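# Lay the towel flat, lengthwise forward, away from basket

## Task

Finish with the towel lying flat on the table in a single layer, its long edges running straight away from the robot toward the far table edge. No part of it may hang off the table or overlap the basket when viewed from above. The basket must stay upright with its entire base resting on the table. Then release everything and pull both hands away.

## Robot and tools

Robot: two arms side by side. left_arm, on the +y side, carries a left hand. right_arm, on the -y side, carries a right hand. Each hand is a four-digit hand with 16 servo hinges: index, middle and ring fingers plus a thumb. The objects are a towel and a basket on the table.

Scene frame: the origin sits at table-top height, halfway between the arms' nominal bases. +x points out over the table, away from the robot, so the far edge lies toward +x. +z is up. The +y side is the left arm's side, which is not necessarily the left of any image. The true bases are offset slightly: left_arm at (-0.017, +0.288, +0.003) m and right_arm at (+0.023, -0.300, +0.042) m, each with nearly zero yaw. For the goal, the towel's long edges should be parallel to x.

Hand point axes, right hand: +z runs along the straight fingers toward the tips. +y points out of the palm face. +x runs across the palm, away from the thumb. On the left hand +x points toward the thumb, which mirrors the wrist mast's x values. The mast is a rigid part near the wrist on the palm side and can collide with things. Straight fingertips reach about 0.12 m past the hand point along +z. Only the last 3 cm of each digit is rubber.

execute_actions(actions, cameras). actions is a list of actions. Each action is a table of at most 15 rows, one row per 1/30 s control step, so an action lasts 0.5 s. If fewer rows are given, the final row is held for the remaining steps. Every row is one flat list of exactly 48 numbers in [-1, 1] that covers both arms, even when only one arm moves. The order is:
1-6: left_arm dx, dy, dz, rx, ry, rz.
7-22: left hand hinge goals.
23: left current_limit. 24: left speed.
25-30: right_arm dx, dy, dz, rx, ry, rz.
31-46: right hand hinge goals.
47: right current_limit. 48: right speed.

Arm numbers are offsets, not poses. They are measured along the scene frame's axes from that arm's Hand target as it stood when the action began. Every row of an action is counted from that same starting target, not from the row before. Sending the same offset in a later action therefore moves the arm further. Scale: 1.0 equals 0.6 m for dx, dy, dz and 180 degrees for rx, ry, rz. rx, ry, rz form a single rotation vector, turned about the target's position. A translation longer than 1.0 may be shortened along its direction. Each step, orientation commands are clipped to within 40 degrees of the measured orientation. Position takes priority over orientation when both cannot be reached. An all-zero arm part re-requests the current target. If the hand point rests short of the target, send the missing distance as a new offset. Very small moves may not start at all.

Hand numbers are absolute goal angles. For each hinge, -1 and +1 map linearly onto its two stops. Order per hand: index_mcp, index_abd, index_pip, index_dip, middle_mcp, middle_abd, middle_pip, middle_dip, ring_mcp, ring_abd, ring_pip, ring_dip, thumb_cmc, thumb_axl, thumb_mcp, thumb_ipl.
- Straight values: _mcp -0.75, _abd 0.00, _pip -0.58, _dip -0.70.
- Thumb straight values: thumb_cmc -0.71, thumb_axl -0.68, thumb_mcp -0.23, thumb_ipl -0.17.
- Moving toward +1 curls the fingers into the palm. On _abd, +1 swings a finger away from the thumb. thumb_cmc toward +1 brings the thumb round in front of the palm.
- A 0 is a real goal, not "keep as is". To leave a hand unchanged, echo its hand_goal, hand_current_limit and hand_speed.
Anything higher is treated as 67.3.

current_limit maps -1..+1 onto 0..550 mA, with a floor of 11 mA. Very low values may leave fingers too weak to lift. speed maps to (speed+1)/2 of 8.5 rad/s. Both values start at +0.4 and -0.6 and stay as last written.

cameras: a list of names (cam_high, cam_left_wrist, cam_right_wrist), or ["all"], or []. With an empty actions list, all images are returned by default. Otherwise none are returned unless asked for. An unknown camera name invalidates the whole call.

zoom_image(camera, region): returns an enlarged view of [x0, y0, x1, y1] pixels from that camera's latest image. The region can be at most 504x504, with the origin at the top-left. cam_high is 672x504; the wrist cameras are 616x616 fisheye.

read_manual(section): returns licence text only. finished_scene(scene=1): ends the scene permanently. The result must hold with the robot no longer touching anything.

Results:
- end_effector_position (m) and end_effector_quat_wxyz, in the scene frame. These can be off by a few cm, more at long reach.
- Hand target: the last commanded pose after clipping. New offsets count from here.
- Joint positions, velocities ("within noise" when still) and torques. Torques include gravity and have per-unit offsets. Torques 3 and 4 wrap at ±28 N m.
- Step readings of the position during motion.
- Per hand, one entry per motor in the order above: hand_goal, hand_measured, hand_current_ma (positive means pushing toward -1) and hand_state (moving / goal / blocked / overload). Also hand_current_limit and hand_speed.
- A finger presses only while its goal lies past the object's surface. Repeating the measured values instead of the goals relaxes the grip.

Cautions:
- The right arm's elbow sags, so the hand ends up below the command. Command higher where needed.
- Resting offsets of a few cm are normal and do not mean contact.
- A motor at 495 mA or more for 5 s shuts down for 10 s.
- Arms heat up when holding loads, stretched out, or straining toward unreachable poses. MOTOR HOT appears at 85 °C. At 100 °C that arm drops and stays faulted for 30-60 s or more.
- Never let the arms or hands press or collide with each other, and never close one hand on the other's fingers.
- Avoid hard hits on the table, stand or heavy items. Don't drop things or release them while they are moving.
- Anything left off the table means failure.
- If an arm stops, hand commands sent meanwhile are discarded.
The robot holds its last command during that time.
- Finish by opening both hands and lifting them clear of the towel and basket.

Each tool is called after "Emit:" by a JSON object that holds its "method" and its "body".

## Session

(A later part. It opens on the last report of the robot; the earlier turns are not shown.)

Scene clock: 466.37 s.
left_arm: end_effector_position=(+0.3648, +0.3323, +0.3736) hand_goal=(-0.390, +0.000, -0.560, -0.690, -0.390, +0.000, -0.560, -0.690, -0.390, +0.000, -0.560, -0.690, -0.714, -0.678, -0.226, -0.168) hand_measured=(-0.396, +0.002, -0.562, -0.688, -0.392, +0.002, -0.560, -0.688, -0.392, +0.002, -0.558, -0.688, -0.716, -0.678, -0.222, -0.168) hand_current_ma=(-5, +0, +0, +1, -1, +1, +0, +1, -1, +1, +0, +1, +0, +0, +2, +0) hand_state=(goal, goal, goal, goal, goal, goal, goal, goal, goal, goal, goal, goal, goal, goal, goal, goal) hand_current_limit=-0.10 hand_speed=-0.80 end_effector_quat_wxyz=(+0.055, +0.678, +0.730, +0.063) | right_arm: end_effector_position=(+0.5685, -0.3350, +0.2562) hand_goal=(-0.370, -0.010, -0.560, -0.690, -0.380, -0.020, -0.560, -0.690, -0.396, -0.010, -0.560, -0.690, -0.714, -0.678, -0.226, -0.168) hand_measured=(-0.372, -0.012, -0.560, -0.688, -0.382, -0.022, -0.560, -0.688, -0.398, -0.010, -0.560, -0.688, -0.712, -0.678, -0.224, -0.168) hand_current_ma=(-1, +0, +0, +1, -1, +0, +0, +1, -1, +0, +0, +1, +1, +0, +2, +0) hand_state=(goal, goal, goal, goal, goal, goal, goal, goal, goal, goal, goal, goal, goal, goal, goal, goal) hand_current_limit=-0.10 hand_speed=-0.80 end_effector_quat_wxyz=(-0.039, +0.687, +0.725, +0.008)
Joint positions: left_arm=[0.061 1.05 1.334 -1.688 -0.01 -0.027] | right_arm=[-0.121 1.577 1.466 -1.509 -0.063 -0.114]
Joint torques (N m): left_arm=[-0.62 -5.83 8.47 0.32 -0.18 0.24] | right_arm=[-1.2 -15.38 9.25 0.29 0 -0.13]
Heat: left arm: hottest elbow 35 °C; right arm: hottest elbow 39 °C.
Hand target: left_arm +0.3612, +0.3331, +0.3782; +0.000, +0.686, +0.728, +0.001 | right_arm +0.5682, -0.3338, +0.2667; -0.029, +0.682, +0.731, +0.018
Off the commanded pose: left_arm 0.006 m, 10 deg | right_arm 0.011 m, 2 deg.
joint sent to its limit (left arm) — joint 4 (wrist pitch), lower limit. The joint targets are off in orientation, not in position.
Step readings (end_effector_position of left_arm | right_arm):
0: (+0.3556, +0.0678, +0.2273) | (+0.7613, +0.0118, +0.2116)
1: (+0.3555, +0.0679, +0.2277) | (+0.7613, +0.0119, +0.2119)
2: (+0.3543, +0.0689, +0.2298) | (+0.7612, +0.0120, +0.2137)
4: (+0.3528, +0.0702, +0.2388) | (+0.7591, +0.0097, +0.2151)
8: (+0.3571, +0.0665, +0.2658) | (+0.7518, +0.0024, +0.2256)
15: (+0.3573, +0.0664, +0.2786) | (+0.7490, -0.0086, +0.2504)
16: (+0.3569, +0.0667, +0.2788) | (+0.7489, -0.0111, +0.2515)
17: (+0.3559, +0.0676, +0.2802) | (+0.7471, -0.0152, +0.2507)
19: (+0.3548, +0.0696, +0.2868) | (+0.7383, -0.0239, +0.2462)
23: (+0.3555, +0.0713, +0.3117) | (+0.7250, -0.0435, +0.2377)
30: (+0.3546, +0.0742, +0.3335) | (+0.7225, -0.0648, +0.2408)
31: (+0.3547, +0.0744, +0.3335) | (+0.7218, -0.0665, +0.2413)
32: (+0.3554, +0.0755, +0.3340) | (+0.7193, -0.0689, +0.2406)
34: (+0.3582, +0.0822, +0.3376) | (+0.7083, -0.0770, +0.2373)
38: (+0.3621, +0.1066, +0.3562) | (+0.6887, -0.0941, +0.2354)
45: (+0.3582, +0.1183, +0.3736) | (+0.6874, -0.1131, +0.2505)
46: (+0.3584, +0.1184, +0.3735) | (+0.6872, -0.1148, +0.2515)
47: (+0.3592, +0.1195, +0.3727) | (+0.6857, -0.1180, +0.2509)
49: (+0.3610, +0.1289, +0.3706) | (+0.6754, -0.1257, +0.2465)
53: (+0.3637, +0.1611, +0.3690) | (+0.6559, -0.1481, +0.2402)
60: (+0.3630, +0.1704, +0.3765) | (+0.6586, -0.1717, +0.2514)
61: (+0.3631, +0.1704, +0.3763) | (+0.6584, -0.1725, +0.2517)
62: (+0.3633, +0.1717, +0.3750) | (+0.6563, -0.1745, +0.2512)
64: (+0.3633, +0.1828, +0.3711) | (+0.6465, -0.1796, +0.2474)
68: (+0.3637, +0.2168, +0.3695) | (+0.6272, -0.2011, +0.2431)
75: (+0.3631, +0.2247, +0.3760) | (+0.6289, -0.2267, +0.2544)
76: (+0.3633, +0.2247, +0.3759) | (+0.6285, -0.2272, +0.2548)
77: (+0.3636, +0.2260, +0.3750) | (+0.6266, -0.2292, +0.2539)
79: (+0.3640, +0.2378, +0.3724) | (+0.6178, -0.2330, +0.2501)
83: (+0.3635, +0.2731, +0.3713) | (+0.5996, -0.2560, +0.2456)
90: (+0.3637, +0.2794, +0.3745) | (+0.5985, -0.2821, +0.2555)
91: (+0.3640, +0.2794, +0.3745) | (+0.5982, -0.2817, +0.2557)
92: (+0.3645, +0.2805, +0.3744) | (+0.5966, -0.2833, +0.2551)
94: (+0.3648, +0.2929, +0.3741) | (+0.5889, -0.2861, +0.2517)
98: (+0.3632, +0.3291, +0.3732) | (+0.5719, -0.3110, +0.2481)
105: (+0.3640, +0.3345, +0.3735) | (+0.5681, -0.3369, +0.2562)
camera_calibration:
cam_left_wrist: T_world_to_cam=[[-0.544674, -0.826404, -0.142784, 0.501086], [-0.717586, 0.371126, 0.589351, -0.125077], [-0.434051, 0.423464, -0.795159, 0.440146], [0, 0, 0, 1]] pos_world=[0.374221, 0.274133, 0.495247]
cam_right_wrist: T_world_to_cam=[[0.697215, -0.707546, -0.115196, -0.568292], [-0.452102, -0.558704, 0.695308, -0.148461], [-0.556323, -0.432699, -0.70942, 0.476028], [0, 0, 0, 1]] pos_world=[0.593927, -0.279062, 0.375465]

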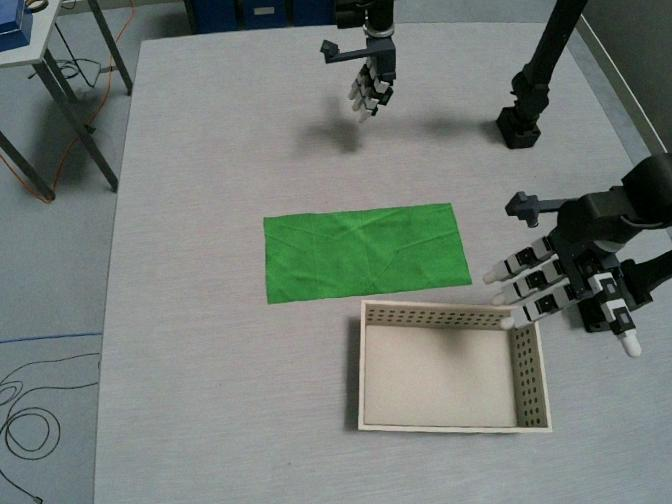

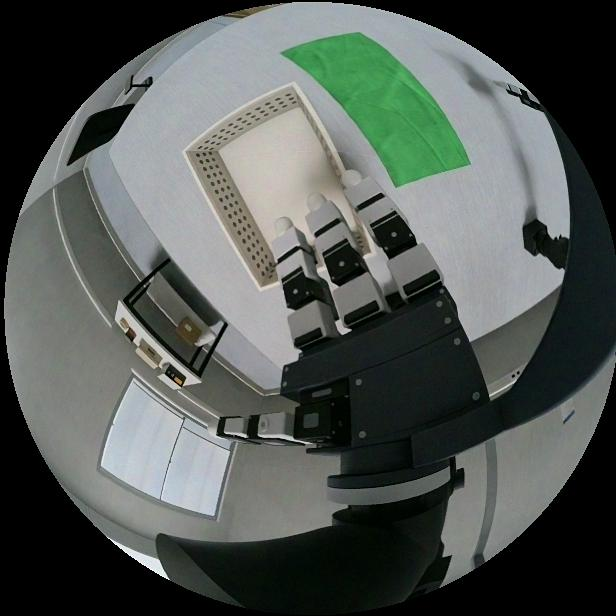

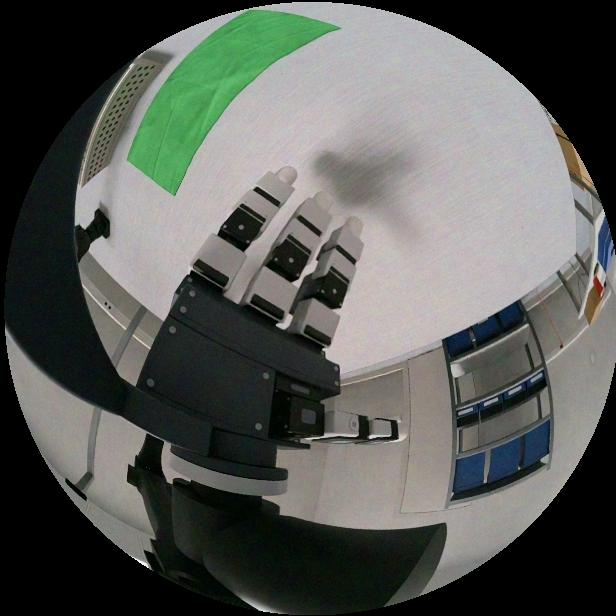

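Emit:
{"method": "zoom_image", "body": {"camera": "cam_high", "region": [380, 190, 490, 300]}}

Emit:
{"method": "zoom_image", "body": {"camera": "cam_high", "region": [250, 200, 360, 310]}}

Emit:
{"method": "zoom_image", "body": {"camera": "cam_left_wrist", "region": [270, 10, 490, 210]}}

Emit:
{"method": "zoom_image", "body": {"camera": "cam_right_wrist", "region": [110, 0, 350, 210]}}

Scaled by 4.582 from the camera's 672x504 image, which has a finer 960x720 frame.

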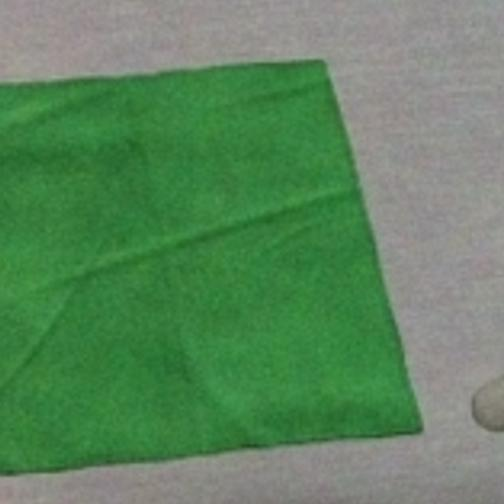

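Scaled by 4.582 from the camera's 672x504 image, which has a finer 960x720 frame.

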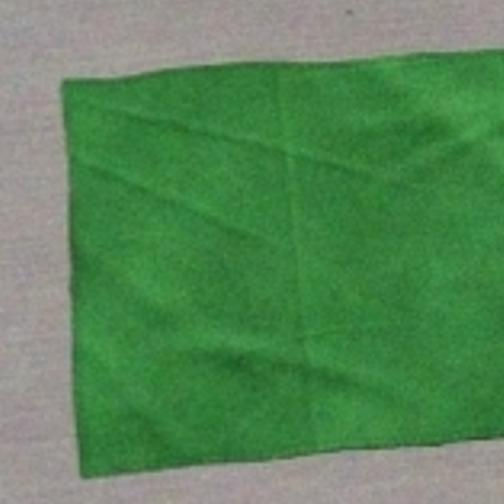

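Scaled by 2.291 from the camera's 616x616 image, which has a finer 880x880 frame.

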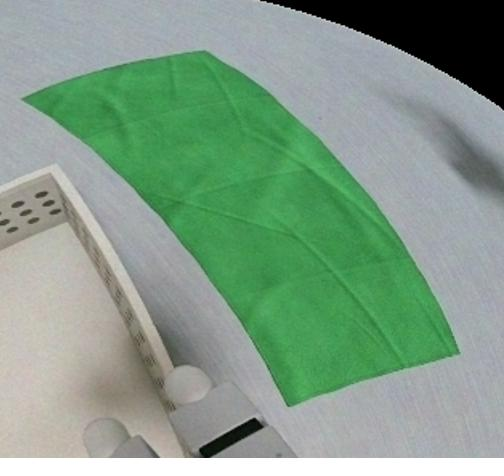

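Scaled by 2.100 from the camera's 616x616 image, which has a finer 880x880 frame.

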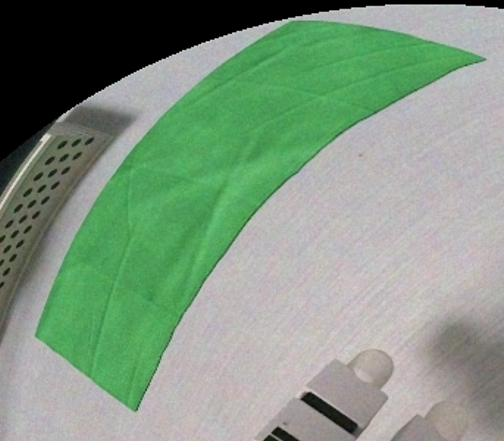

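Emit:
{"method": "finished_scene", "body": {}}

The scene is finished: the task was done.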